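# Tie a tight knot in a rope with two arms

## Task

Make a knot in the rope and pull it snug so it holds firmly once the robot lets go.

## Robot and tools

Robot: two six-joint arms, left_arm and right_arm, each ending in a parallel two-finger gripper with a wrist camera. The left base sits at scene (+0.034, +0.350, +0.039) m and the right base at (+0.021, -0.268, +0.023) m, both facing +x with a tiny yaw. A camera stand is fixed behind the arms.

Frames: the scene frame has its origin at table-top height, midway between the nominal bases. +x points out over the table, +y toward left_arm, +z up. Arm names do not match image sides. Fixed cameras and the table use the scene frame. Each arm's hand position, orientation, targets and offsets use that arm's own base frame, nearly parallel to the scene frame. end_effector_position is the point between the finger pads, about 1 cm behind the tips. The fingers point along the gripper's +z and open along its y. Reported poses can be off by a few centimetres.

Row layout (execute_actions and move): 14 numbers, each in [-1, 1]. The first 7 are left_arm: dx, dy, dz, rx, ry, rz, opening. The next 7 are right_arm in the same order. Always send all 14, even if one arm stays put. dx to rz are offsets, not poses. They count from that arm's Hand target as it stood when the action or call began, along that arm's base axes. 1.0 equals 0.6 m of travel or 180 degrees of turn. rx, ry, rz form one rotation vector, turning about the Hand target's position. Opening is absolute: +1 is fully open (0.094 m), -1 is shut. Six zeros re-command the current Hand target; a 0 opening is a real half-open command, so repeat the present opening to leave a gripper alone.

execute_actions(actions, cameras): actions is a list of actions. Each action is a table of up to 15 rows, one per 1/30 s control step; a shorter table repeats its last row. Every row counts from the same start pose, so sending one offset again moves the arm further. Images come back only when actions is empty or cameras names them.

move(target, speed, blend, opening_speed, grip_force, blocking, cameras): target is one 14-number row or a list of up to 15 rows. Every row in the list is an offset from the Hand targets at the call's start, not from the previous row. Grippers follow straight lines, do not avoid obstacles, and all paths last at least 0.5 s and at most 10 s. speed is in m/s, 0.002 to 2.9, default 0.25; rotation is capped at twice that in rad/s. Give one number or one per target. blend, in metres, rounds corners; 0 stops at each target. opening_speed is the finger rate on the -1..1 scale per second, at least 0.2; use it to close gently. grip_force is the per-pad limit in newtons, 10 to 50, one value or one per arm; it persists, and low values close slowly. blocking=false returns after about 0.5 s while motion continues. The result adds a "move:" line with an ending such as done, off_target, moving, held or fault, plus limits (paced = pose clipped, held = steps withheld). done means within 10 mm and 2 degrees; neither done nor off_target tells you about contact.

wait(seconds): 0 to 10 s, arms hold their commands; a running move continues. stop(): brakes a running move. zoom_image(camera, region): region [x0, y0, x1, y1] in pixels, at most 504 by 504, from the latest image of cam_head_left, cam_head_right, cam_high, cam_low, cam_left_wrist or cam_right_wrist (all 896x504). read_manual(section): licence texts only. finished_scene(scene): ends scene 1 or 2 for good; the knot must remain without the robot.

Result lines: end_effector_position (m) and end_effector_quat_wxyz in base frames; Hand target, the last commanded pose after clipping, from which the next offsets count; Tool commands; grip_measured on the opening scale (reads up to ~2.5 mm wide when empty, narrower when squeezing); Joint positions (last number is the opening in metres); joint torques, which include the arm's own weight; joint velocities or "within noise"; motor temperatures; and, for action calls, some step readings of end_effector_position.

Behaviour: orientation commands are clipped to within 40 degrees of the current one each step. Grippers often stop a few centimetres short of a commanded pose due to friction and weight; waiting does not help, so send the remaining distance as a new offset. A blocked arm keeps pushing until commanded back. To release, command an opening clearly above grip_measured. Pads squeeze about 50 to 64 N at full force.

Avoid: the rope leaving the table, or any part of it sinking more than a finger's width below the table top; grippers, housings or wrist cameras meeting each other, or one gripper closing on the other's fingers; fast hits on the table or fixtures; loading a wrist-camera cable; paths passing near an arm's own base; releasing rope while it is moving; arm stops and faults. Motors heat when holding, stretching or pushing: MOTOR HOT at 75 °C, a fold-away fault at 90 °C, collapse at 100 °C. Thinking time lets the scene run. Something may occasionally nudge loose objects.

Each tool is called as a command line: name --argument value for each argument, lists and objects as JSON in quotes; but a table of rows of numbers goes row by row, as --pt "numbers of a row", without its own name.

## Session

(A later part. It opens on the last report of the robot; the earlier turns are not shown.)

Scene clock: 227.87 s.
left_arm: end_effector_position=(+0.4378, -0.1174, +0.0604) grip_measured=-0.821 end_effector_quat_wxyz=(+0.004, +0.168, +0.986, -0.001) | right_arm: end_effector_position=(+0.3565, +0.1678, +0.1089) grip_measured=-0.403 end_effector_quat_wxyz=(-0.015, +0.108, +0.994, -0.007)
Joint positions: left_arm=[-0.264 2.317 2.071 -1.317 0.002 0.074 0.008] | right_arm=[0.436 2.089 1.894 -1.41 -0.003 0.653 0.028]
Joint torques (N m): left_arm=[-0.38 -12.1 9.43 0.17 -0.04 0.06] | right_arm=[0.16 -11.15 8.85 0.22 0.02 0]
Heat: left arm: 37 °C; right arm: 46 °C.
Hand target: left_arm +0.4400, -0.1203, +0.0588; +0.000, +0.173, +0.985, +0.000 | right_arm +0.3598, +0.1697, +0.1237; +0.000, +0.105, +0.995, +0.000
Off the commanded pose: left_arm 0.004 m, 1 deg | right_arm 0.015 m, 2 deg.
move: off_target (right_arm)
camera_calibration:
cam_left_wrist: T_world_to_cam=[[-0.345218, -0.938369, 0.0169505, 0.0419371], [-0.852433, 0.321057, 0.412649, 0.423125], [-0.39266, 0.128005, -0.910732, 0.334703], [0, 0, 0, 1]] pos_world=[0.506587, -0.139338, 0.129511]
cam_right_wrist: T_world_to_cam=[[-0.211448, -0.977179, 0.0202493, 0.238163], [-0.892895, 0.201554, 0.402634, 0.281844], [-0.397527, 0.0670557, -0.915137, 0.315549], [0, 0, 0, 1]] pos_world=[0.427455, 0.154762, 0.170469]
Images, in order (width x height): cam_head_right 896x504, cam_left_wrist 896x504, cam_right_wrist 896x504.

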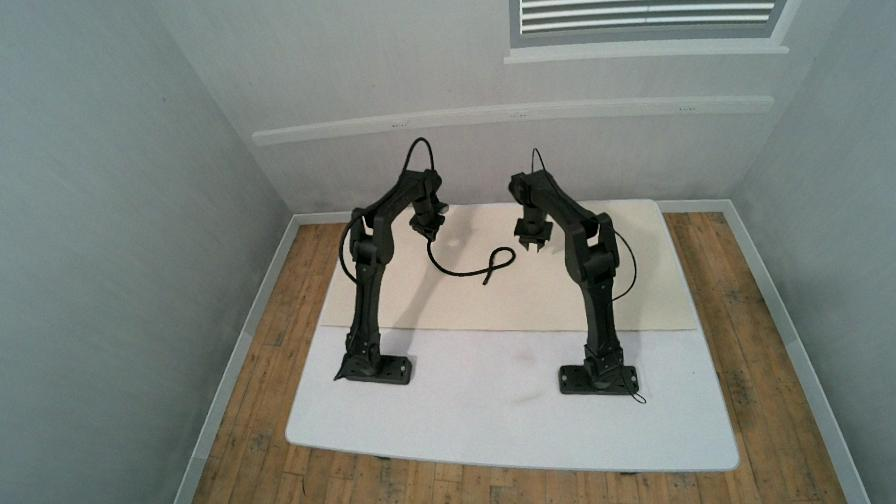

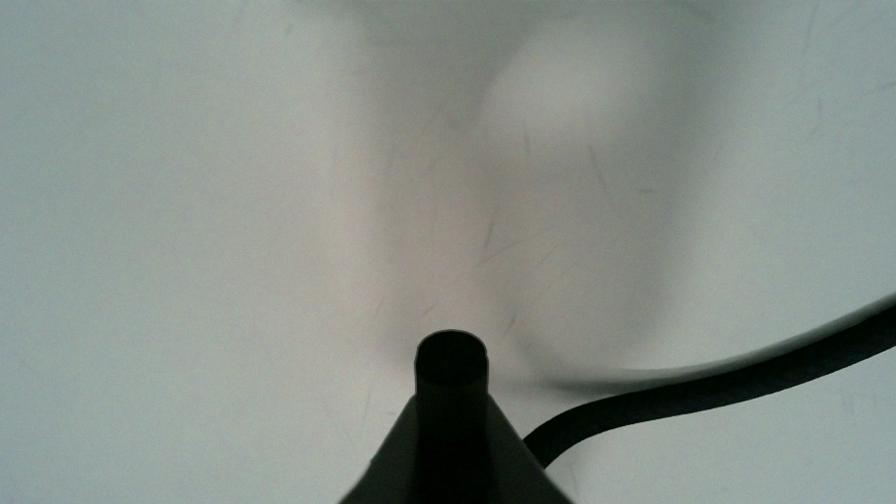

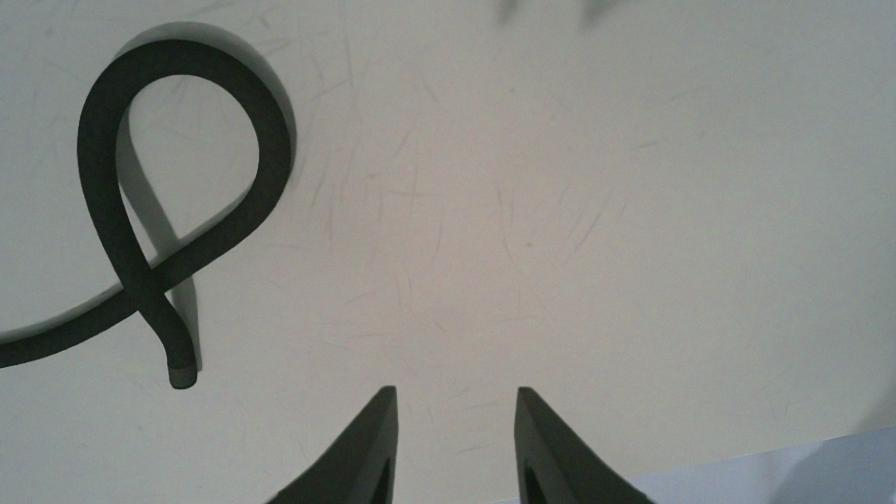

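move --pt "-0.1 0.1 -0.03 0 0 0.44 -0.9 0 0.0 0 0 0 0.05 -0.4" --pt "-0.217 0.183 -0.08 0 0 0.6 -0.9 -0.06 0.18 0 0 0 0.067 -0.4" --speed 0.15 --cameras '["cam_right_wrist","cam_head_right"]'

Scene clock: 266.87 s.
left_arm: end_effector_position=(+0.3119, -0.0122, +0.0086) grip_measured=-0.821 end_effector_quat_wxyz=(+0.006, +0.690, -0.724, -0.005) | right_arm: end_effector_position=(+0.3221, +0.2752, +0.1278) grip_measured=-0.403 end_effector_quat_wxyz=(+0.005, -0.002, +1.000, +0.006)
Joint positions: left_arm=[-0.041 1.844 1.136 -0.878 0.002 -1.565 0.008] | right_arm=[0.703 2.182 2.116 -1.489 -0.003 0.7 0.028]
Joint torques (N m): left_arm=[0.44 -11.37 4.37 0.43 -0.03 -0.07] | right_arm=[0.24 -8.34 8.94 0.29 0.03 0.11]
Heat: left arm: 39 °C; right arm: 45 °C.
Hand target: left_arm +0.3098, -0.0104, +0.0107; +0.000, +0.695, -0.719, +0.000 | right_arm +0.3239, +0.2777, +0.1237; +0.000, +0.000, +1.000, +0.000
Off the commanded pose: left_arm 0.003 m, 1 deg | right_arm 0.005 m, 1 deg.
move: done
camera_calibration:
cam_right_wrist: T_world_to_cam=[[0.00639865, -0.99993, -0.00997646, 0.275462], [-0.930156, -0.00961417, 0.367039, 0.296518], [-0.36711, 0.00693111, -0.930152, 0.320633], [0, 0, 0, 1]] pos_world=[0.391753, 0.276071, 0.192152]
Images, in order (width x height): cam_head_right 896x504, cam_right_wrist 896x504.

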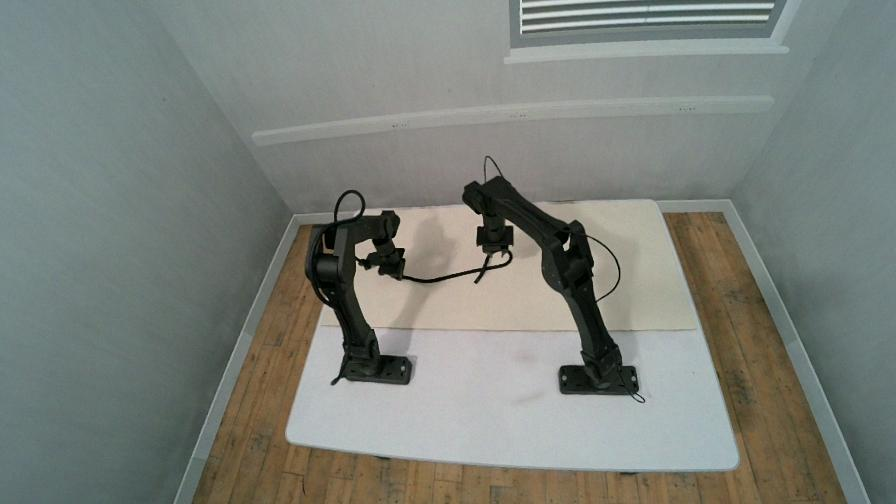

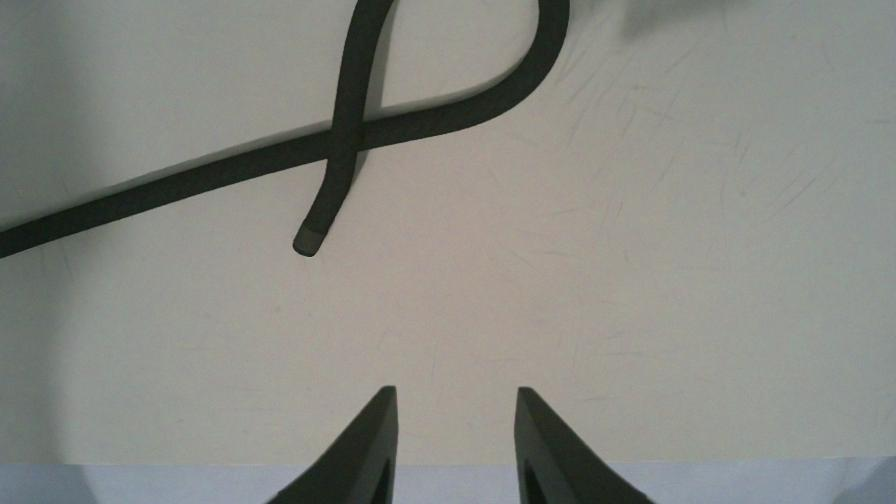

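move --pt "0 0 0 0 0 0 -0.9 0.01 0.1 -0.15 0 0 -0.11 -0.4" --pt "0 0 0 0 0 0 -0.9 0.01 0.1 -0.25 0 0 -0.11 -0.4" --speed '[0.15,0.06]' --cameras '["cam_right_wrist"]'

Scene clock: 279.40 s.
left_arm: end_effector_position=(+0.3120, -0.0122, +0.0086) grip_measured=-0.821 end_effector_quat_wxyz=(+0.006, +0.691, -0.723, -0.005) | right_arm: end_effector_position=(+0.3344, +0.3390, -0.0029) grip_measured=-0.403 end_effector_quat_wxyz=(+0.008, +0.172, +0.985, +0.014)
Joint positions: left_arm=[-0.041 1.844 1.136 -0.878 0.002 -1.566 0.008] | right_arm=[0.789 2.43 2.016 -1.125 -0.004 1.134 0.028]
Joint torques (N m): left_arm=[0.46 -11.37 4.37 0.42 -0.03 -0.08] | right_arm=[0.44 -9.57 4.7 0.86 0.03 0.1]
Motor temperatures (°C): left_arm=[29 41 34 35 31 31 32] | right_arm=[30 44 43 32 30 31 30]
Heat: left arm: 41 °C; right arm: 44 °C.
Hand target: left_arm +0.3098, -0.0104, +0.0107; +0.000, +0.695, -0.719, +0.000 | right_arm +0.3299, +0.3377, -0.0263; +0.000, +0.172, +0.985, +0.000
Off the commanded pose: left_arm 0.004 m, 1 deg | right_arm 0.024 m, 2 deg.
move: off_target (right_arm)
camera_calibration:
cam_right_wrist: T_world_to_cam=[[-0.335371, -0.941663, -0.0282326, 0.432399], [-0.880016, 0.302436, 0.366203, 0.233982], [-0.336302, 0.147659, -0.930106, 0.145055], [0, 0, 0, 1]] pos_world=[0.399704, 0.314991, 0.0614394]
Images, in order (width x height): cam_right_wrist 896x504.

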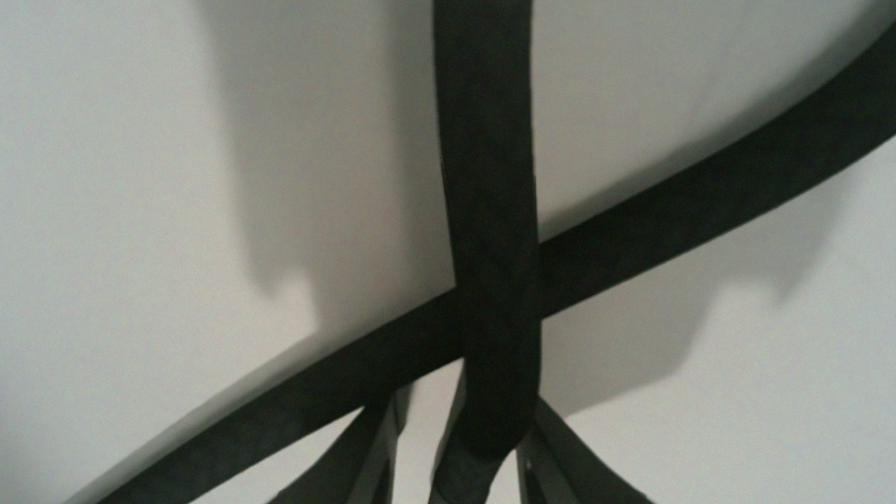

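move --pt "0 0 0 0 0 0 -0.9 0 0 0 0 0 0 -0.9" --pt "0 0 0 0 0 0 -0.9 0 0 0.02 0 0 0 -0.9" --pt "0 0 0 0 0 0 -0.9 -0.08 0.0 0.02 0 0 0 -0.9" --pt "0 0 0 0 0 0 -0.9 -0.08 0 -0.01 0 0 0 -0.5" --pt "0 0 0 0 0 0 -0.9 -0.08 0 0.15 0 0 0 -0.5" --pt "0 0 0 0 0 0 -0.9 0 -0.1 0.28 0 0 0 -0.5" --speed 0.1 --cameras '["cam_right_wrist"]'

Scene clock: 291.70 s.
left_arm: end_effector_position=(+0.3120, -0.0122, +0.0086) grip_measured=-0.821 end_effector_quat_wxyz=(+0.006, +0.691, -0.723, -0.005) | right_arm: end_effector_position=(+0.3283, +0.2784, +0.1208) grip_measured=-0.503 end_effector_quat_wxyz=(-0.008, +0.173, +0.985, -0.007)
Joint positions: left_arm=[-0.041 1.844 1.136 -0.878 0.002 -1.566 0.008] | right_arm=[0.7 2.262 2.218 -1.547 -0.004 1.047 0.023]
Joint torques (N m): left_arm=[0.46 -11.36 4.37 0.43 -0.04 -0.07] | right_arm=[-0.23 -13.45 8.38 0.21 0.03 -0.03]
Heat: left arm: 42 °C; right arm: 44 °C.
Hand target: left_arm +0.3098, -0.0104, +0.0107; +0.000, +0.695, -0.719, +0.000 | right_arm +0.3299, +0.2777, +0.1417; +0.000, +0.172, +0.985, +0.000
Off the commanded pose: left_arm 0.004 m, 1 deg | right_arm 0.021 m, 1 deg.
joint sent to its limit (right arm) — joint 4 (wrist pitch), lower limit. The joint targets still meet the commanded pose.
move: off_target (right_arm); target 4's new opening was sent with right_arm's hand 0.033 m and 4 deg from that target
camera_calibration:
cam_right_wrist: T_world_to_cam=[[-0.337719, -0.941082, 0.0176219, 0.371764], [-0.865135, 0.317731, 0.388057, 0.189824], [-0.370793, 0.115809, -0.921467, 0.286218], [0, 0, 0, 1]] pos_world=[0.395902, 0.256401, 0.183526]
Images, in order (width x height): cam_right_wrist 896x504.

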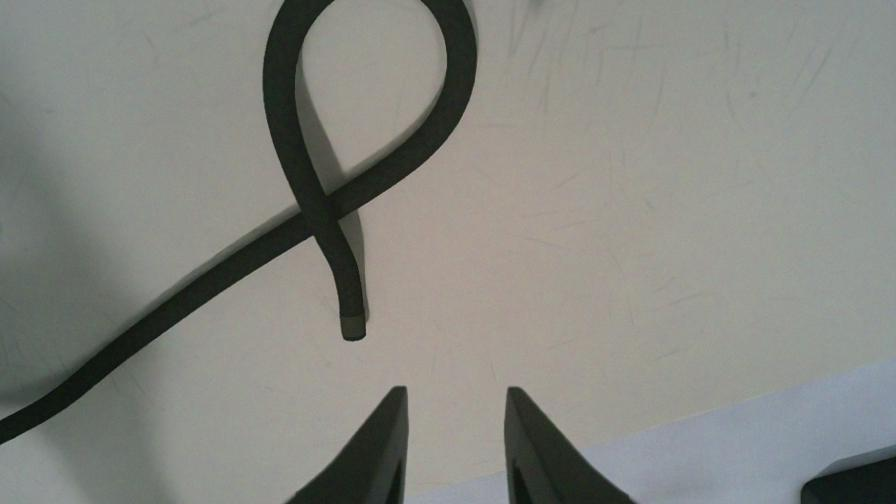

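move --pt "0 0 0 0 0 0 -0.9 -0.04 0.1 -0.18 0 0 0.05 -0.4" --pt "0 0 0 0 0 0 -0.9 -0.04 0.1 -0.28 0 0 0.05 -0.4" --pt "0 0 0 0 0 0 -0.9 -0.04 0.1 -0.28 0 0 0.05 -0.9" --speed '[0.2,0.06,0.06]' --cameras '["cam_right_wrist"]'

Scene clock: 306.30 s.
left_arm: end_effector_position=(+0.3120, -0.0122, +0.0086) grip_measured=-0.821 end_effector_quat_wxyz=(+0.006, +0.691, -0.723, -0.005) | right_arm: end_effector_position=(+0.3096, +0.3413, -0.0036) grip_measured=-0.789 end_effector_quat_wxyz=(+0.008, +0.097, +0.995, +0.015)
Joint positions: left_arm=[-0.041 1.844 1.136 -0.878 0.002 -1.566 0.008] | right_arm=[0.83 2.358 1.885 -1.064 -0.005 1.024 0.01]
Joint torques (N m): left_arm=[0.44 -11.36 4.38 0.42 -0.03 -0.07] | right_arm=[0.16 -9.06 4.64 0.85 0.03 -0.01]
Heat: left arm: 42 °C; right arm: 44 °C.
Hand target: left_arm +0.3098, -0.0104, +0.0107; +0.000, +0.695, -0.719, +0.000 | right_arm +0.3058, +0.3376, -0.0264; -0.001, +0.094, +0.996, +0.000
Off the commanded pose: left_arm 0.004 m, 1 deg | right_arm 0.023 m, 2 deg.
move: off_target (right_arm); target 3's new opening was sent with right_arm's hand 0.023 m and 2 deg from that target
camera_calibration:
cam_right_wrist: T_world_to_cam=[[-0.189761, -0.981387, -0.0295054, 0.394676], [-0.916848, 0.16637, 0.362921, 0.269596], [-0.351257, 0.09592, -0.931353, 0.158079], [0, 0, 0, 1]] pos_world=[0.377598, 0.327314, 0.0610301]
Images, in order (width x height): cam_right_wrist 896x504.

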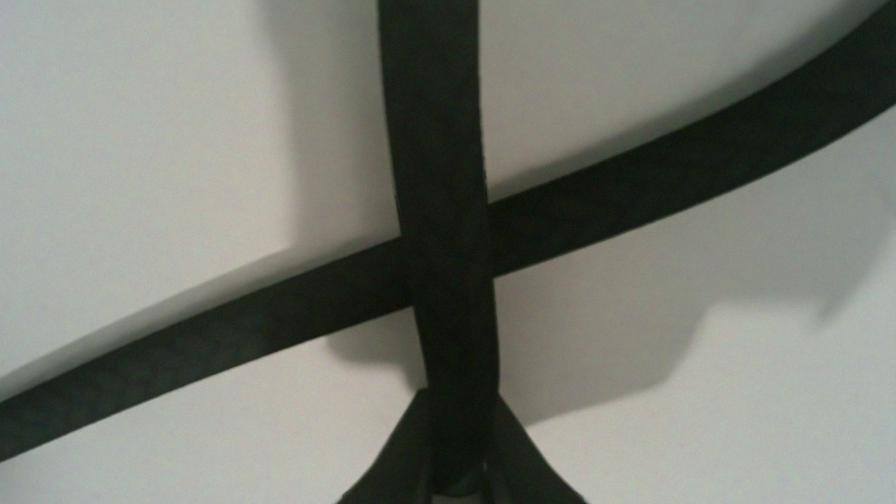

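move --pt "0 0 0 0 0 0 -0.9 0 0 0.1 0 0 0 -0.9" --pt "0 0 0 0 0 0 -0.9 -0.09 -0.01 0.1 0 0 0 -0.9" --pt "0 0 0 0 0 0 -0.9 -0.09 -0.01 0.02 0 0 0 -0.9" --speed 0.1 --cameras '["cam_right_wrist"]'

Scene clock: 313.67 s.
left_arm: end_effector_position=(+0.3120, -0.0122, +0.0086) grip_measured=-0.821 end_effector_quat_wxyz=(+0.006, +0.691, -0.723, -0.005) | right_arm: end_effector_position=(+0.2543, +0.3343, -0.0024) grip_measured=-0.789 end_effector_quat_wxyz=(+0.002, +0.092, +0.996, +0.008)
Joint positions: left_arm=[-0.041 1.844 1.136 -0.878 0.002 -1.566 0.008] | right_arm=[0.916 2.212 1.641 -0.985 -0.005 1.101 0.01]
Joint torques (N m): left_arm=[0.46 -11.36 4.38 0.43 -0.03 -0.07] | right_arm=[0.18 -9.4 4.62 0.74 0.04 0.1]
Heat: left arm: 42 °C; right arm: 44 °C.
Hand target: left_arm +0.3098, -0.0104, +0.0107; +0.000, +0.695, -0.719, +0.000 | right_arm +0.2519, +0.3316, -0.0143; +0.000, +0.094, +0.996, +0.000
Off the commanded pose: left_arm 0.004 m, 1 deg | right_arm 0.013 m, 1 deg.
move: off_target (right_arm)
camera_calibration:
cam_right_wrist: T_world_to_cam=[[-0.180693, -0.983447, -0.0134945, 0.375764], [-0.912969, 0.162609, 0.374228, 0.219823], [-0.365839, 0.0799402, -0.927239, 0.149435], [0, 0, 0, 1]] pos_world=[0.323259, 0.321853, 0.061369]
Images, in order (width x height): cam_right_wrist 896x504.

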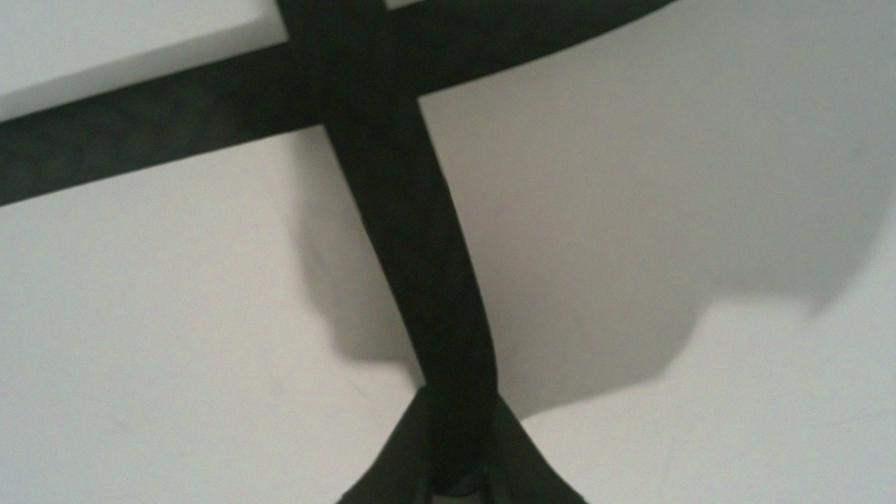

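move --pt "0 0 0 0 0 0 -0.9 0 0 -0.01 0 0 0 -0.5" --pt "0 0 0 0 0 0 -0.9 0.0 0 0.15 0 0 0 -0.5" --pt "0 0 0 0 0 0 -0.9 0.12 -0.28 0.24 0 0 0 -0.4" --speed '[0.1,0.1,0.2]' --cameras '["cam_right_wrist"]'

Scene clock: 324.23 s.
left_arm: end_effector_position=(+0.3120, -0.0122, +0.0086) grip_measured=-0.821 end_effector_quat_wxyz=(+0.006, +0.691, -0.723, -0.005) | right_arm: end_effector_position=(+0.3281, +0.1648, +0.1191) grip_measured=-0.403 end_effector_quat_wxyz=(-0.007, +0.098, +0.995, -0.003)
Joint positions: left_arm=[-0.041 1.844 1.136 -0.878 0.002 -1.566 0.008] | right_arm=[0.461 1.955 1.739 -1.37 -0.003 0.657 0.028]
Joint torques (N m): left_arm=[0.47 -11.33 4.38 0.43 -0.04 -0.07] | right_arm=[0.29 -11.15 6.37 0.26 0.02 -0.01]
Heat: left arm: 43 °C; right arm: 45 °C.
Hand target: left_arm +0.3098, -0.0104, +0.0107; +0.000, +0.695, -0.719, +0.000 | right_arm +0.3238, +0.1637, +0.1297; +0.000, +0.094, +0.996, +0.000
Off the commanded pose: left_arm 0.004 m, 1 deg | right_arm 0.012 m, 1 deg.
move: off_target (right_arm); target 3's new opening was sent with right_arm's hand 0.012 m and 1 deg from that target
camera_calibration:
cam_right_wrist: T_world_to_cam=[[-0.19188, -0.981381, 0.00853283, 0.224646], [-0.903711, 0.180072, 0.388434, 0.261791], [-0.382738, 0.0668217, -0.921437, 0.309654], [0, 0, 0, 1]] pos_world=[0.398205, 0.152631, 0.181721]
Images, in order (width x height): cam_right_wrist 896x504.

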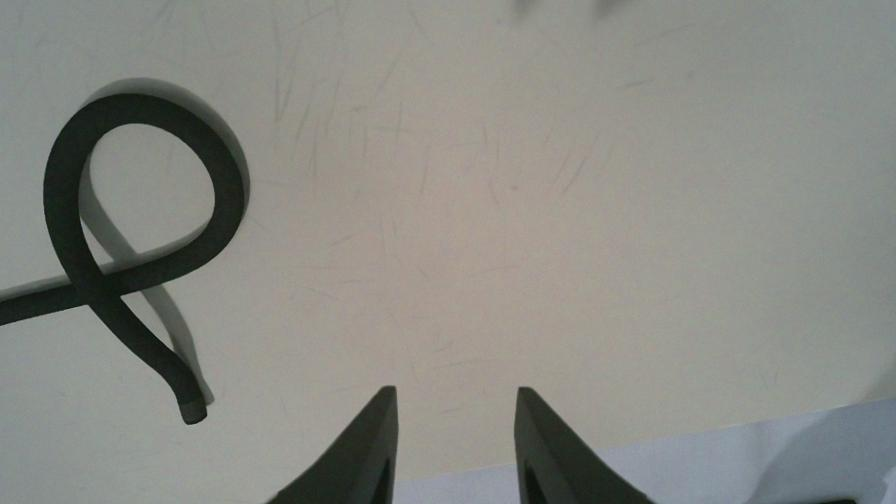

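move --pt "0.15 -0.067 0.083 0 0 -0.26 -0.9 -0.1 -0.167 0 0 0 0 -0.4" --pt "0.233 -0.2 0.1 0 0 -0.567 -0.9 -0.1 -0.167 0 0 0 0 -0.4" --pt "0.2 -0.333 0.1 0 0 -0.844 -0.9 -0.1 -0.167 0 0 0 0 -0.4" --pt "0.128 -0.437 0.075 0 0 -1.0 -0.9 -0.1 -0.167 0 0 0 0 -0.4" --speed 0.15 --blend '[0.03,0.03,0.03,0]' --cameras '["cam_right_wrist","cam_left_wrist","cam_low","cam_high"]'

Scene clock: 357.20 s.
left_arm: end_effector_position=(+0.4017, -0.2528, +0.0652) grip_measured=-0.821 end_effector_quat_wxyz=(+0.002, +0.658, +0.753, -0.001) | right_arm: end_effector_position=(+0.2655, +0.0668, +0.1288) grip_measured=-0.403 end_effector_quat_wxyz=(-0.010, +0.092, +0.996, -0.002)
Joint positions: left_arm=[-0.563 2.449 2.322 -1.44 0.002 0.874 0.008] | right_arm=[0.241 1.596 1.343 -1.337 -0.003 0.426 0.028]
Joint torques (N m): left_arm=[-0.03 -15.19 4.85 0.48 -0.05 0.09] | right_arm=[-0.64 -7.84 4.74 0.59 0.03 -0.01]
Heat: left arm: 43 °C; right arm: 46 °C.
Hand target: left_arm +0.4007, -0.2524, +0.0607; +0.000, +0.661, +0.750, +0.000 (not the last commanded pose) | right_arm +0.2638, +0.0635, +0.1297; -0.001, +0.094, +0.996, +0.000
Off the commanded pose: left_arm 0.027 m, 10 deg | right_arm 0.004 m, 1 deg.
move: off_target (left_arm; path cut at 10 s); path passed 3 of 4 targets
camera_calibration:
cam_left_wrist: T_world_to_cam=[[-0.992829, -0.118689, 0.0142802, 0.369907], [-0.102009, 0.903409, 0.416468, 0.27931], [-0.062331, 0.412025, -0.909038, 0.281201], [0, 0, 0, 1]] pos_world=[0.413274, -0.32429, 0.134016]
cam_right_wrist: T_world_to_cam=[[-0.18066, -0.983519, 0.00724196, 0.113731], [-0.903623, 0.168883, 0.393629, 0.219164], [-0.388365, 0.0645691, -0.919241, 0.302562], [0, 0, 0, 1]] pos_world=[0.336093, 0.0553077, 0.191035]
Images, in order (width x height): cam_high 896x504, cam_low 896x504, cam_left_wrist 896x504, cam_right_wrist 896x504.

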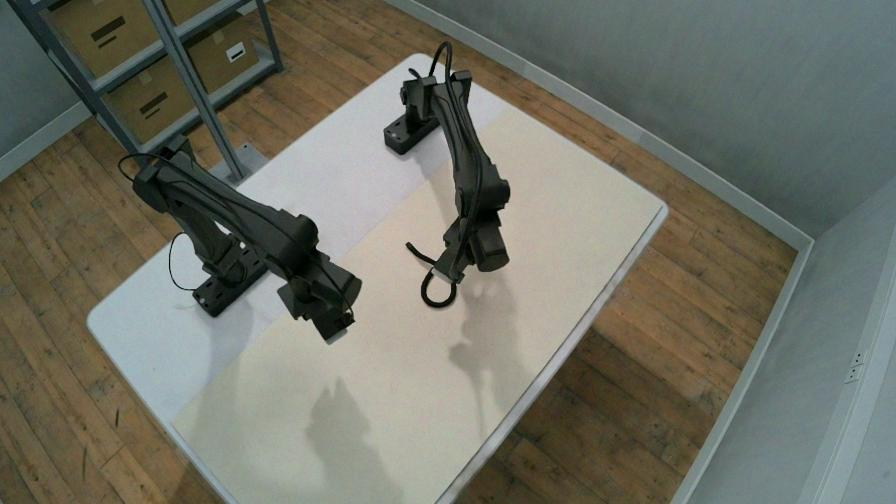

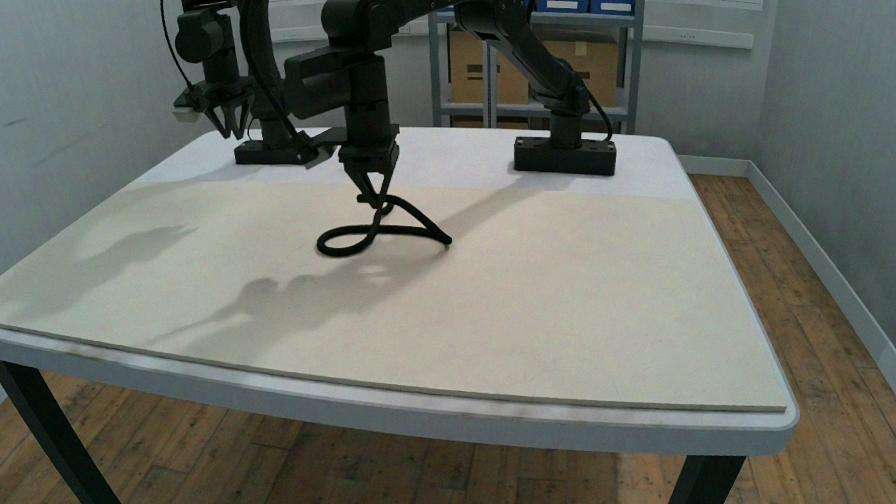

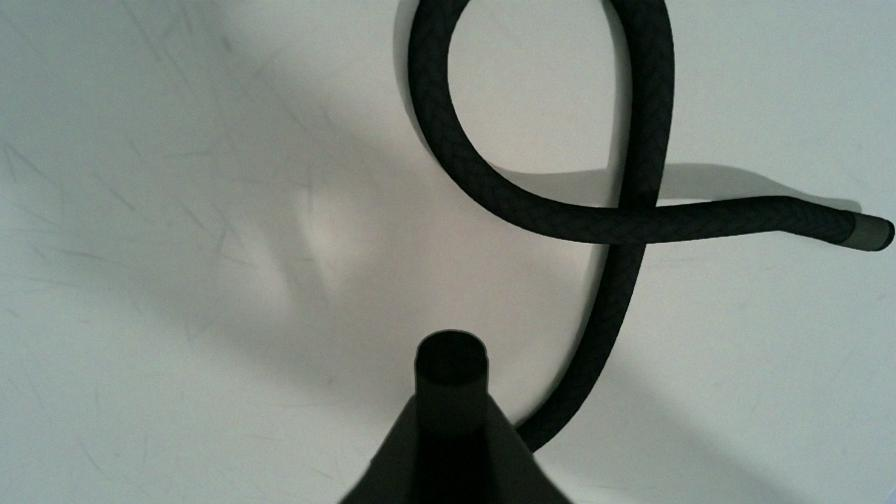

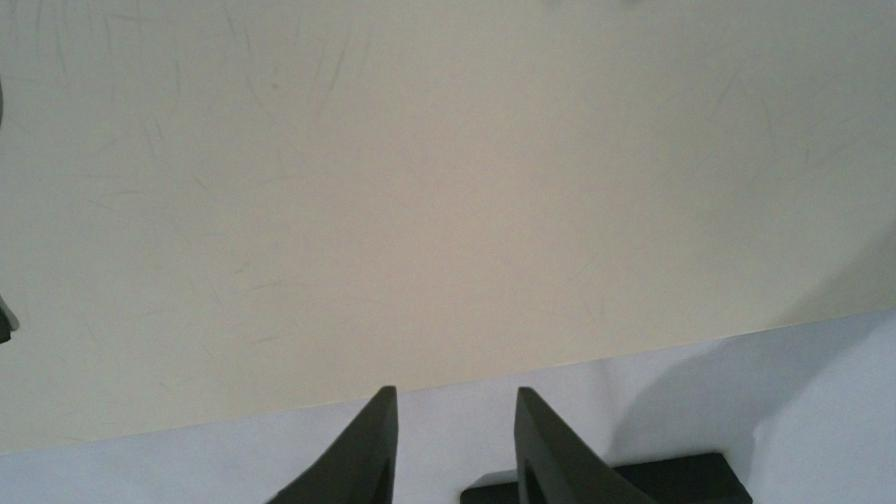

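move --pt "-0.038 -0.072 -0.01 0 0 -0.04 -0.9 0 0 0 0 0 0 -0.4" --pt "-0.038 -0.072 -0.14 0 0 -0.04 -0.9 0 0 0 0 0 0 -0.4" --speed '[0.15,0.08]' --cameras '["cam_left_wrist","cam_low"]'

Scene clock: 371.83 s.
left_arm: end_effector_position=(+0.3776, -0.2989, -0.0081) grip_measured=-0.821 end_effector_quat_wxyz=(+0.008, +0.707, +0.707, +0.001) | right_arm: end_effector_position=(+0.2655, +0.0668, +0.1288) grip_measured=-0.403 end_effector_quat_wxyz=(-0.010, +0.092, +0.996, -0.002)
Joint positions: left_arm=[-0.672 2.481 2.089 -1.163 0 0.899 0.008] | right_arm=[0.241 1.596 1.343 -1.337 -0.003 0.426 0.028]
Joint torques (N m): left_arm=[0.53 -13.33 5.14 0.61 -0.02 0.08] | right_arm=[-0.62 -7.84 4.74 0.6 0.03 -0.01]
Motor temperatures (°C): left_arm=[29 46 34 34 31 31 32] | right_arm=[30 45 41 32 30 31 30]
Heat: left arm: 46 °C; right arm: 45 °C.
Hand target: left_arm +0.3778, -0.2955, -0.0235; +0.000, +0.707, +0.707, +0.000 | right_arm +0.2638, +0.0635, +0.1297; -0.001, +0.094, +0.996, +0.000
Off the commanded pose: left_arm 0.016 m, 1 deg | right_arm 0.004 m, 1 deg.
move: off_target (left_arm)
camera_calibration:
cam_left_wrist: T_world_to_cam=[[-0.999889, 0.0145384, 0.00337384, 0.383927], [0.0146384, 0.911248, 0.411598, 0.307388], [0.00290957, 0.411602, -0.911359, 0.207215], [0, 0, 0, 1]] pos_world=[0.378781, -0.370978, 0.0610315]
Images, in order (width x height): cam_low 896x504, cam_left_wrist 896x504.

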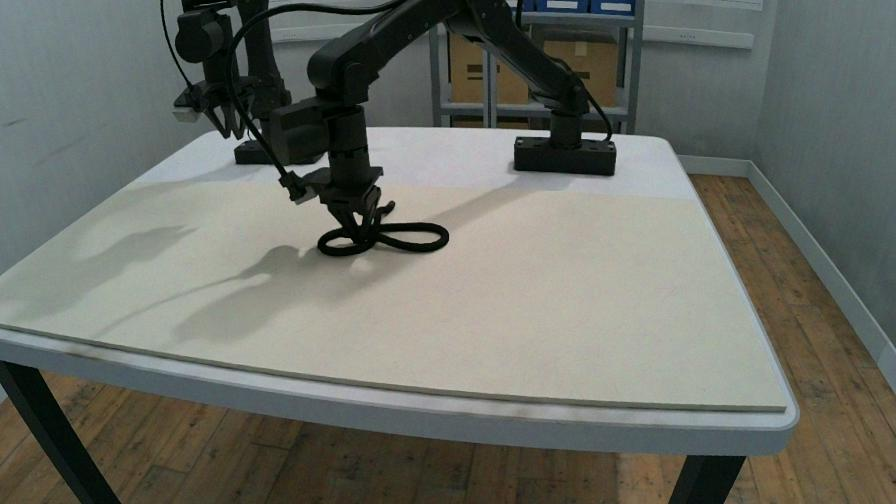

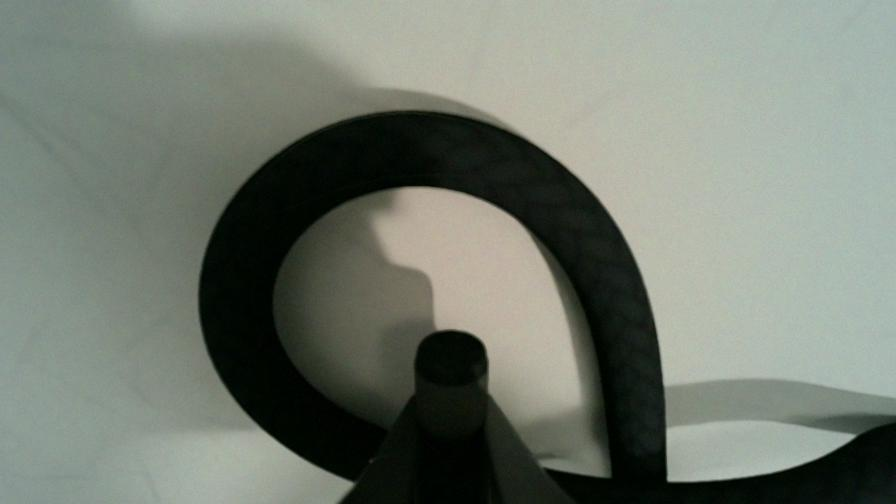

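move --pt "0 0 -0.02 0 0 0 -0.9 0 0 0 0 0 0 -0.4" --pt "0 0 -0.02 0 0 0 -0.5 0 0 0 0 0 0 -0.4" --pt "0 0 0.12 0 0 0 -0.5 0 0 0 0 0 0 -0.4" --pt "0 0.17 0.2 0 0 0 -0.5 0 0.0 0 0 0 0 -0.4" --speed '[0.05,0.05,0.08,0.15]' --cameras '["cam_left_wrist"]'

Scene clock: 387.40 s.
left_arm: end_effector_position=(+0.3837, -0.1952, +0.0917) grip_measured=-0.502 end_effector_quat_wxyz=(+0.000, +0.704, +0.711, +0.001) | right_arm: end_effector_position=(+0.2655, +0.0668, +0.1288) grip_measured=-0.403 end_effector_quat_wxyz=(-0.010, +0.092, +0.996, -0.002)
Joint positions: left_arm=[-0.473 2.215 2.024 -1.379 -0.001 1.088 0.023] | right_arm=[0.241 1.596 1.343 -1.337 -0.003 0.426 0.028]
Joint torques (N m): left_arm=[-0.13 -15.61 4.89 0.28 -0.01 0.08] | right_arm=[-0.62 -7.84 4.72 0.6 0.03 -0.01]
Heat: left arm: 45 °C; right arm: 45 °C.
Hand target: left_arm +0.3778, -0.1936, +0.0965; +0.000, +0.707, +0.707, +0.000 | right_arm +0.2638, +0.0635, +0.1297; -0.001, +0.094, +0.996, +0.000
Off the commanded pose: left_arm 0.008 m, 1 deg | right_arm 0.004 m, 1 deg.
move: done; target 2's new opening was sent with left_arm's hand 0.024 m and 1 deg from that target
camera_calibration:
cam_left_wrist: T_world_to_cam=[[-0.999884, 0.00489639, 0.0144413, 0.385355], [0.0105149, 0.907272, 0.420412, 0.171713], [-0.0110437, 0.420515, -0.907218, 0.262309], [0, 0, 0, 1]] pos_world=[0.386401, -0.267982, 0.160216]
Images, in order (width x height): cam_left_wrist 896x504.

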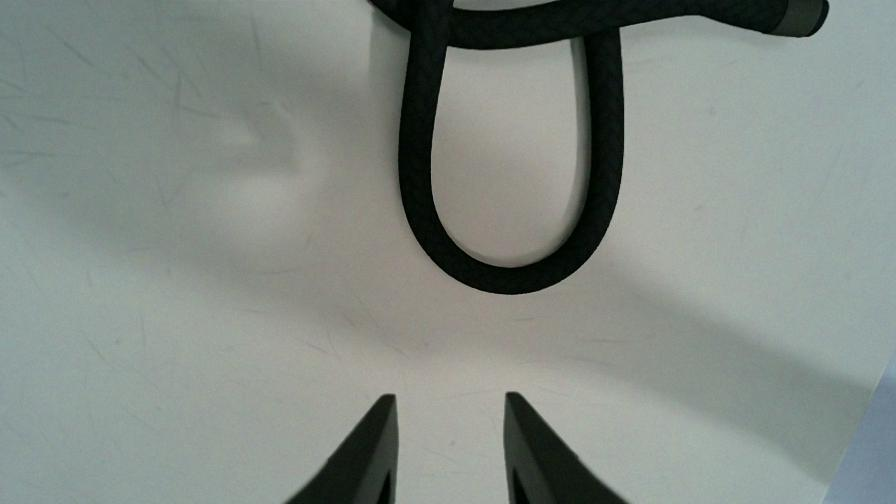

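move --pt "0.0 0.05 0.0 -0.005 0.08 0.5 -0.5 0 0 0 0 0 0 -0.4" --pt "0.037 -0.02 0 -0.017 0.162 0.92 -0.5 0 0 0 0 0 0 -0.4" --pt "0.037 -0.029 -0.15 -0.017 0.162 0.92 -0.5 0 0 0 0 0 0 -0.4" --speed '[0.3,0.3,0.15]' --cameras '["cam_left_wrist"]'

Scene clock: 420.73 s.
left_arm: end_effector_position=(+0.4060, -0.2107, +0.0184) grip_measured=-0.502 end_effector_quat_wxyz=(-0.103, -0.617, +0.767, -0.146) | right_arm: end_effector_position=(+0.2655, +0.0668, +0.1288) grip_measured=-0.403 end_effector_quat_wxyz=(-0.010, +0.092, +0.996, -0.002)
Joint positions: left_arm=[-0.354 2.206 1.666 -0.879 0.327 -1.733 0.023] | right_arm=[0.241 1.596 1.343 -1.337 -0.003 0.426 0.028]
Joint torques (N m): left_arm=[-0.39 -11.93 5.24 0.69 0.16 -0.07] | right_arm=[-0.62 -7.84 4.74 0.59 0.03 -0.01]
Heat: left arm: 46 °C; right arm: 44 °C.
Hand target: left_arm +0.3999, -0.2110, +0.0065; -0.109, -0.619, +0.766, -0.135 | right_arm +0.2638, +0.0635, +0.1297; -0.001, +0.094, +0.996, +0.000
Off the commanded pose: left_arm 0.013 m, 2 deg | right_arm 0.004 m, 1 deg.
move: off_target (left_arm)
camera_calibration:
cam_left_wrist: T_world_to_cam=[[0.9717, -0.204871, 0.117587, -0.437828], [-0.22765, -0.679331, 0.697628, -0.0263344], [-0.0630437, -0.704654, -0.706745, -0.0170847], [0, 0, 0, 1]] pos_world=[0.418365, -0.119627, 0.0577798]
Images, in order (width x height): cam_left_wrist 896x504.

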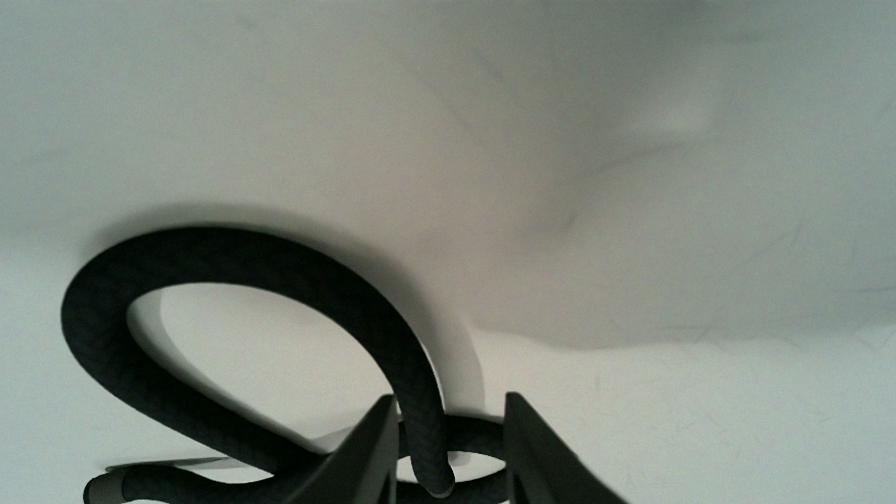

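move --pt "-0.027 -0.027 0 0 0 0 -0.5 0 0 0 0 0 0 -0.4" --pt "-0.027 -0.027 -0.04 0 0 0 -0.5 0 0 0 0 0 0 -0.4" --speed '[0.1,0.05]' --cameras '["cam_left_wrist"]'

Scene clock: 436.50 s.
left_arm: end_effector_position=(+0.3900, -0.2312, -0.0048) grip_measured=-0.502 end_effector_quat_wxyz=(-0.106, -0.614, +0.768, -0.149) | right_arm: end_effector_position=(+0.2655, +0.0668, +0.1288) grip_measured=-0.403 end_effector_quat_wxyz=(-0.010, +0.092, +0.996, -0.002)
Joint positions: left_arm=[-0.409 2.206 1.565 -0.759 0.327 -1.786 0.023] | right_arm=[0.241 1.596 1.343 -1.337 -0.003 0.426 0.028]
Joint torques (N m): left_arm=[0.05 -11.85 4.77 0.73 0.1 -0.07] | right_arm=[-0.62 -7.83 4.74 0.6 0.03 -0.01]
Heat: left arm: 45 °C; right arm: 44 °C.
Hand target: left_arm +0.3836, -0.2272, -0.0175; -0.110, -0.620, +0.766, -0.134 | right_arm +0.2638, +0.0635, +0.1297; -0.001, +0.094, +0.996, +0.000
Off the commanded pose: left_arm 0.015 m, 2 deg | right_arm 0.004 m, 1 deg.
move: off_target (left_arm)
camera_calibration:
cam_left_wrist: T_world_to_cam=[[0.970417, -0.210129, 0.118894, -0.424367], [-0.231687, -0.671993, 0.703382, -0.0244291], [-0.0679046, -0.710121, -0.700798, -0.048323], [0, 0, 0, 1]] pos_world=[0.402871, -0.139903, 0.033773]
Images, in order (width x height): cam_left_wrist 896x504.

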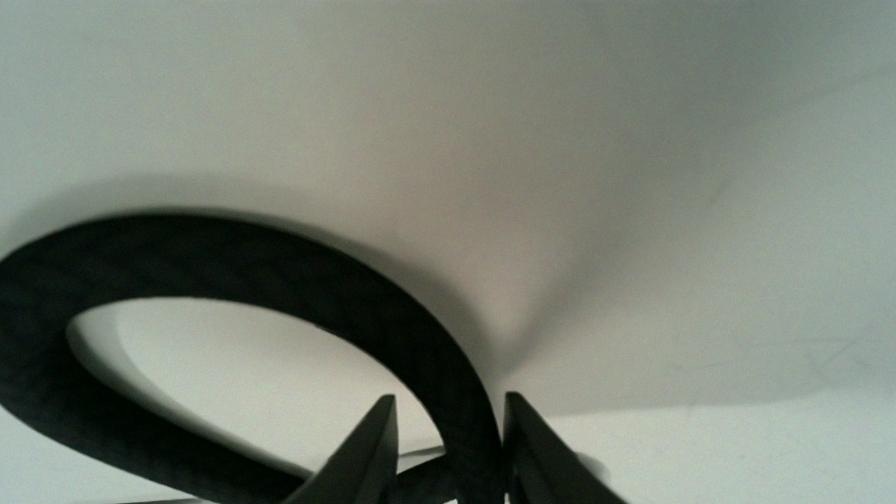

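move --pt "0.006 0.004 -0.01 0 0 0 -0.5 0 0 0 0 0 0 -0.4" --pt "0.006 0.004 -0.04 0 0 0 -0.5 0 0 0 0 0 0 -0.4" --speed '[0.05,0.05]' --cameras '["cam_left_wrist"]'

Scene clock: 447.43 s.
left_arm: end_effector_position=(+0.3937, -0.2336, -0.0167) grip_measured=-0.502 end_effector_quat_wxyz=(-0.105, -0.612, +0.768, -0.156) | right_arm: end_effector_position=(+0.2655, +0.0668, +0.1288) grip_measured=-0.403 end_effector_quat_wxyz=(-0.010, +0.092, +0.996, -0.002)
Joint positions: left_arm=[-0.409 2.23 1.551 -0.706 0.333 -1.786 0.023] | right_arm=[0.241 1.596 1.343 -1.337 -0.003 0.426 0.028]
Joint torques (N m): left_arm=[0.72 -10.06 4.21 0.89 0.05 0.03] | right_arm=[-0.64 -7.86 4.75 0.6 0.03 -0.01]
Heat: left arm: 44 °C; right arm: 44 °C.
Hand target: left_arm +0.3874, -0.2248, -0.0413; -0.109, -0.619, +0.766, -0.135 | right_arm +0.2638, +0.0635, +0.1297; -0.001, +0.094, +0.996, +0.000
Off the commanded pose: left_arm 0.027 m, 3 deg | right_arm 0.004 m, 1 deg.
move: off_target (left_arm)
camera_calibration:
cam_left_wrist: T_world_to_cam=[[0.969071, -0.209127, 0.13102, -0.426106], [-0.239071, -0.663889, 0.708588, -0.011914], [-0.0612023, -0.717996, -0.693352, -0.0624841], [0, 0, 0, 1]] pos_world=[0.406255, -0.141883, 0.0209473]
Images, in order (width x height): cam_left_wrist 896x504.

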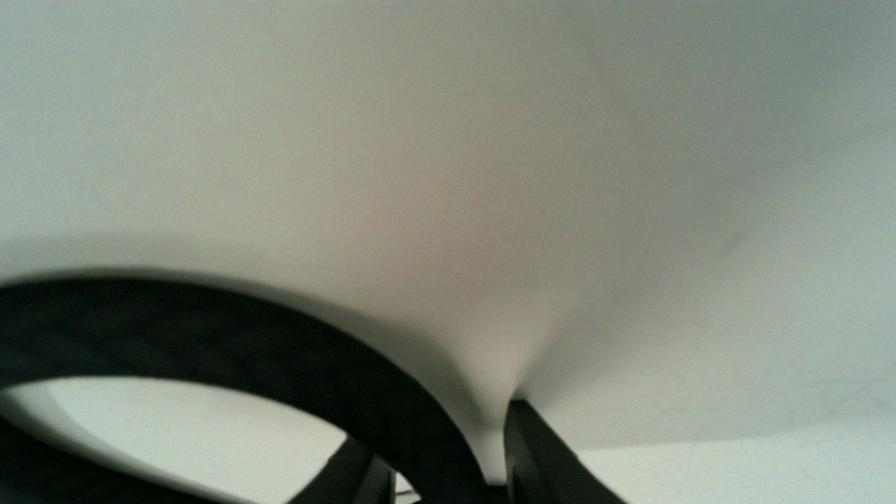

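move --target '[0,0,0,0,0,0,-0.9, 0.17,0.25,0.03,0,0,-0.03,-0.4]' --opening_speed 0.5 --speed 0.25 --cameras '["cam_left_wrist","cam_right_wrist"]'

Scene clock: 453.40 s.
left_arm: end_effector_position=(+0.3961, -0.2346, -0.0162) grip_measured=-0.799 end_effector_quat_wxyz=(-0.103, -0.611, +0.768, -0.161) | right_arm: end_effector_position=(+0.3630, +0.2128, +0.1499) grip_measured=-0.403 end_effector_quat_wxyz=(+0.013, +0.138, +0.990, +0.012)
Joint positions: left_arm=[-0.409 2.23 1.551 -0.695 0.333 -1.786 0.009] | right_arm=[0.526 2.166 2.179 -1.548 -0.004 0.802 0.028]
Joint torques (N m): left_arm=[0.7 -10.1 4.26 0.8 0.04 0.03] | right_arm=[-0.1 -8.46 8.81 0.35 0.03 0.11]
Heat: left arm: 44 °C; right arm: 44 °C.
Hand target: left_arm +0.3875, -0.2248, -0.0414; -0.109, -0.620, +0.766, -0.135 | right_arm +0.3658, +0.2135, +0.1477; -0.001, +0.141, +0.990, +0.000
Off the commanded pose: left_arm 0.028 m, 3 deg | right_arm 0.004 m, 2 deg.
joint sent to its limit (right arm) — joint 4 (wrist pitch), lower limit. The joint targets still meet the commanded pose.
move: off_target (left_arm)
camera_calibration:
cam_left_wrist: T_world_to_cam=[[0.967695, -0.208518, 0.141728, -0.427927], [-0.24623, -0.660777, 0.709044, -0.00884932], [-0.0541977, -0.721036, -0.690774, -0.0661524], [0, 0, 0, 1]] pos_world=[0.408339, -0.142776, 0.0212276]
cam_right_wrist: T_world_to_cam=[[-0.269109, -0.962776, -0.0253703, 0.307452], [-0.902541, 0.242903, 0.355553, 0.263888], [-0.336155, 0.11858, -0.934312, 0.322204], [0, 0, 0, 1]] pos_world=[0.429218, 0.193702, 0.215013]
Images, in order (width x height): cam_left_wrist 896x504, cam_right_wrist 896x504.

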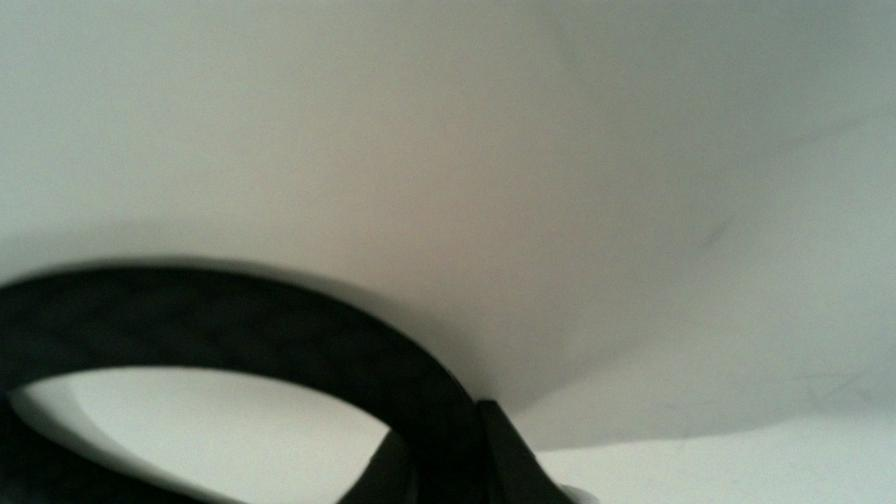

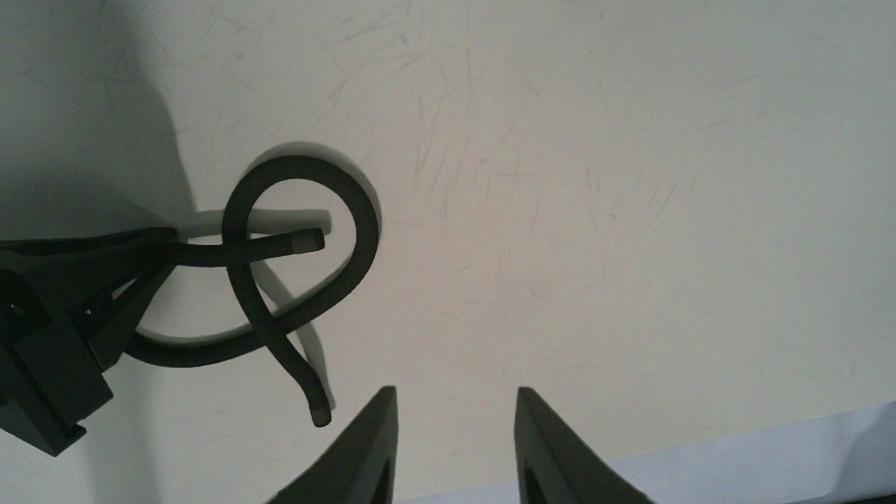

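move --target '[0,0,0,0,0,0,-0.9, -0.016,0.082,-0.17,0.138,0.018,-0.082,-0.4]' --speed 0.2 --cameras '["cam_right_wrist"]'

Scene clock: 469.03 s.
left_arm: end_effector_position=(+0.3961, -0.2346, -0.0162) grip_measured=-0.799 end_effector_quat_wxyz=(-0.103, -0.611, +0.768, -0.161) | right_arm: end_effector_position=(+0.3567, +0.2656, +0.0372) grip_measured=-0.403 end_effector_quat_wxyz=(-0.065, +0.259, +0.943, +0.199)
Joint positions: left_arm=[-0.409 2.23 1.551 -0.695 0.333 -1.786 0.009] | right_arm=[0.487 2.104 1.561 -0.838 -0.379 1.061 0.028]
Joint torques (N m): left_arm=[0.68 -10.13 4.26 0.8 0.04 0.03] | right_arm=[-0.57 -12.7 4.79 1.05 -0.24 0.1]
Heat: left arm: 44 °C; right arm: 43 °C.
Hand target: left_arm +0.3875, -0.2248, -0.0414; -0.109, -0.620, +0.766, -0.135 | right_arm +0.3562, +0.2627, +0.0457; -0.058, +0.262, +0.940, +0.208
Off the commanded pose: left_arm 0.028 m, 3 deg | right_arm 0.009 m, 1 deg.
move: off_target (left_arm)
camera_calibration:
cam_right_wrist: T_world_to_cam=[[-0.512273, -0.78844, -0.340499, 0.405869], [-0.788221, 0.274206, 0.550925, 0.228977], [-0.341004, 0.550612, -0.761933, 0.0891232], [0, 0, 0, 1]] pos_world=[0.418791, 0.208144, 0.0799549]
Images, in order (width x height): cam_right_wrist 896x504.

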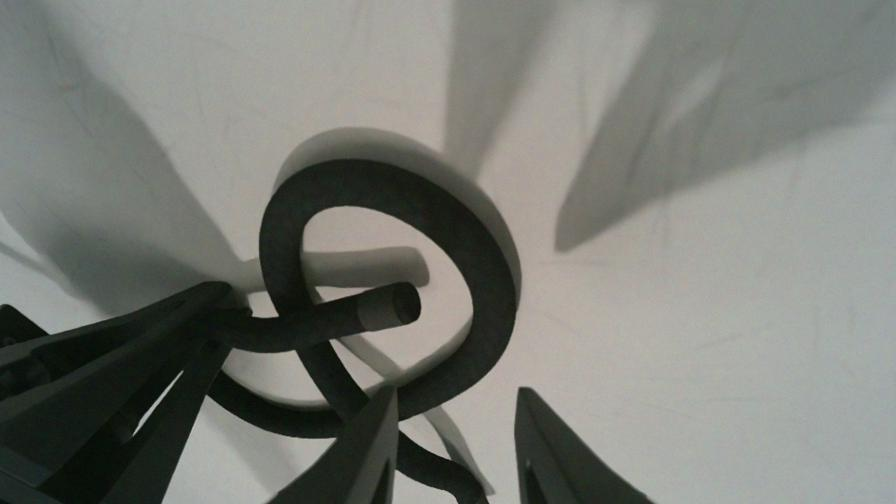

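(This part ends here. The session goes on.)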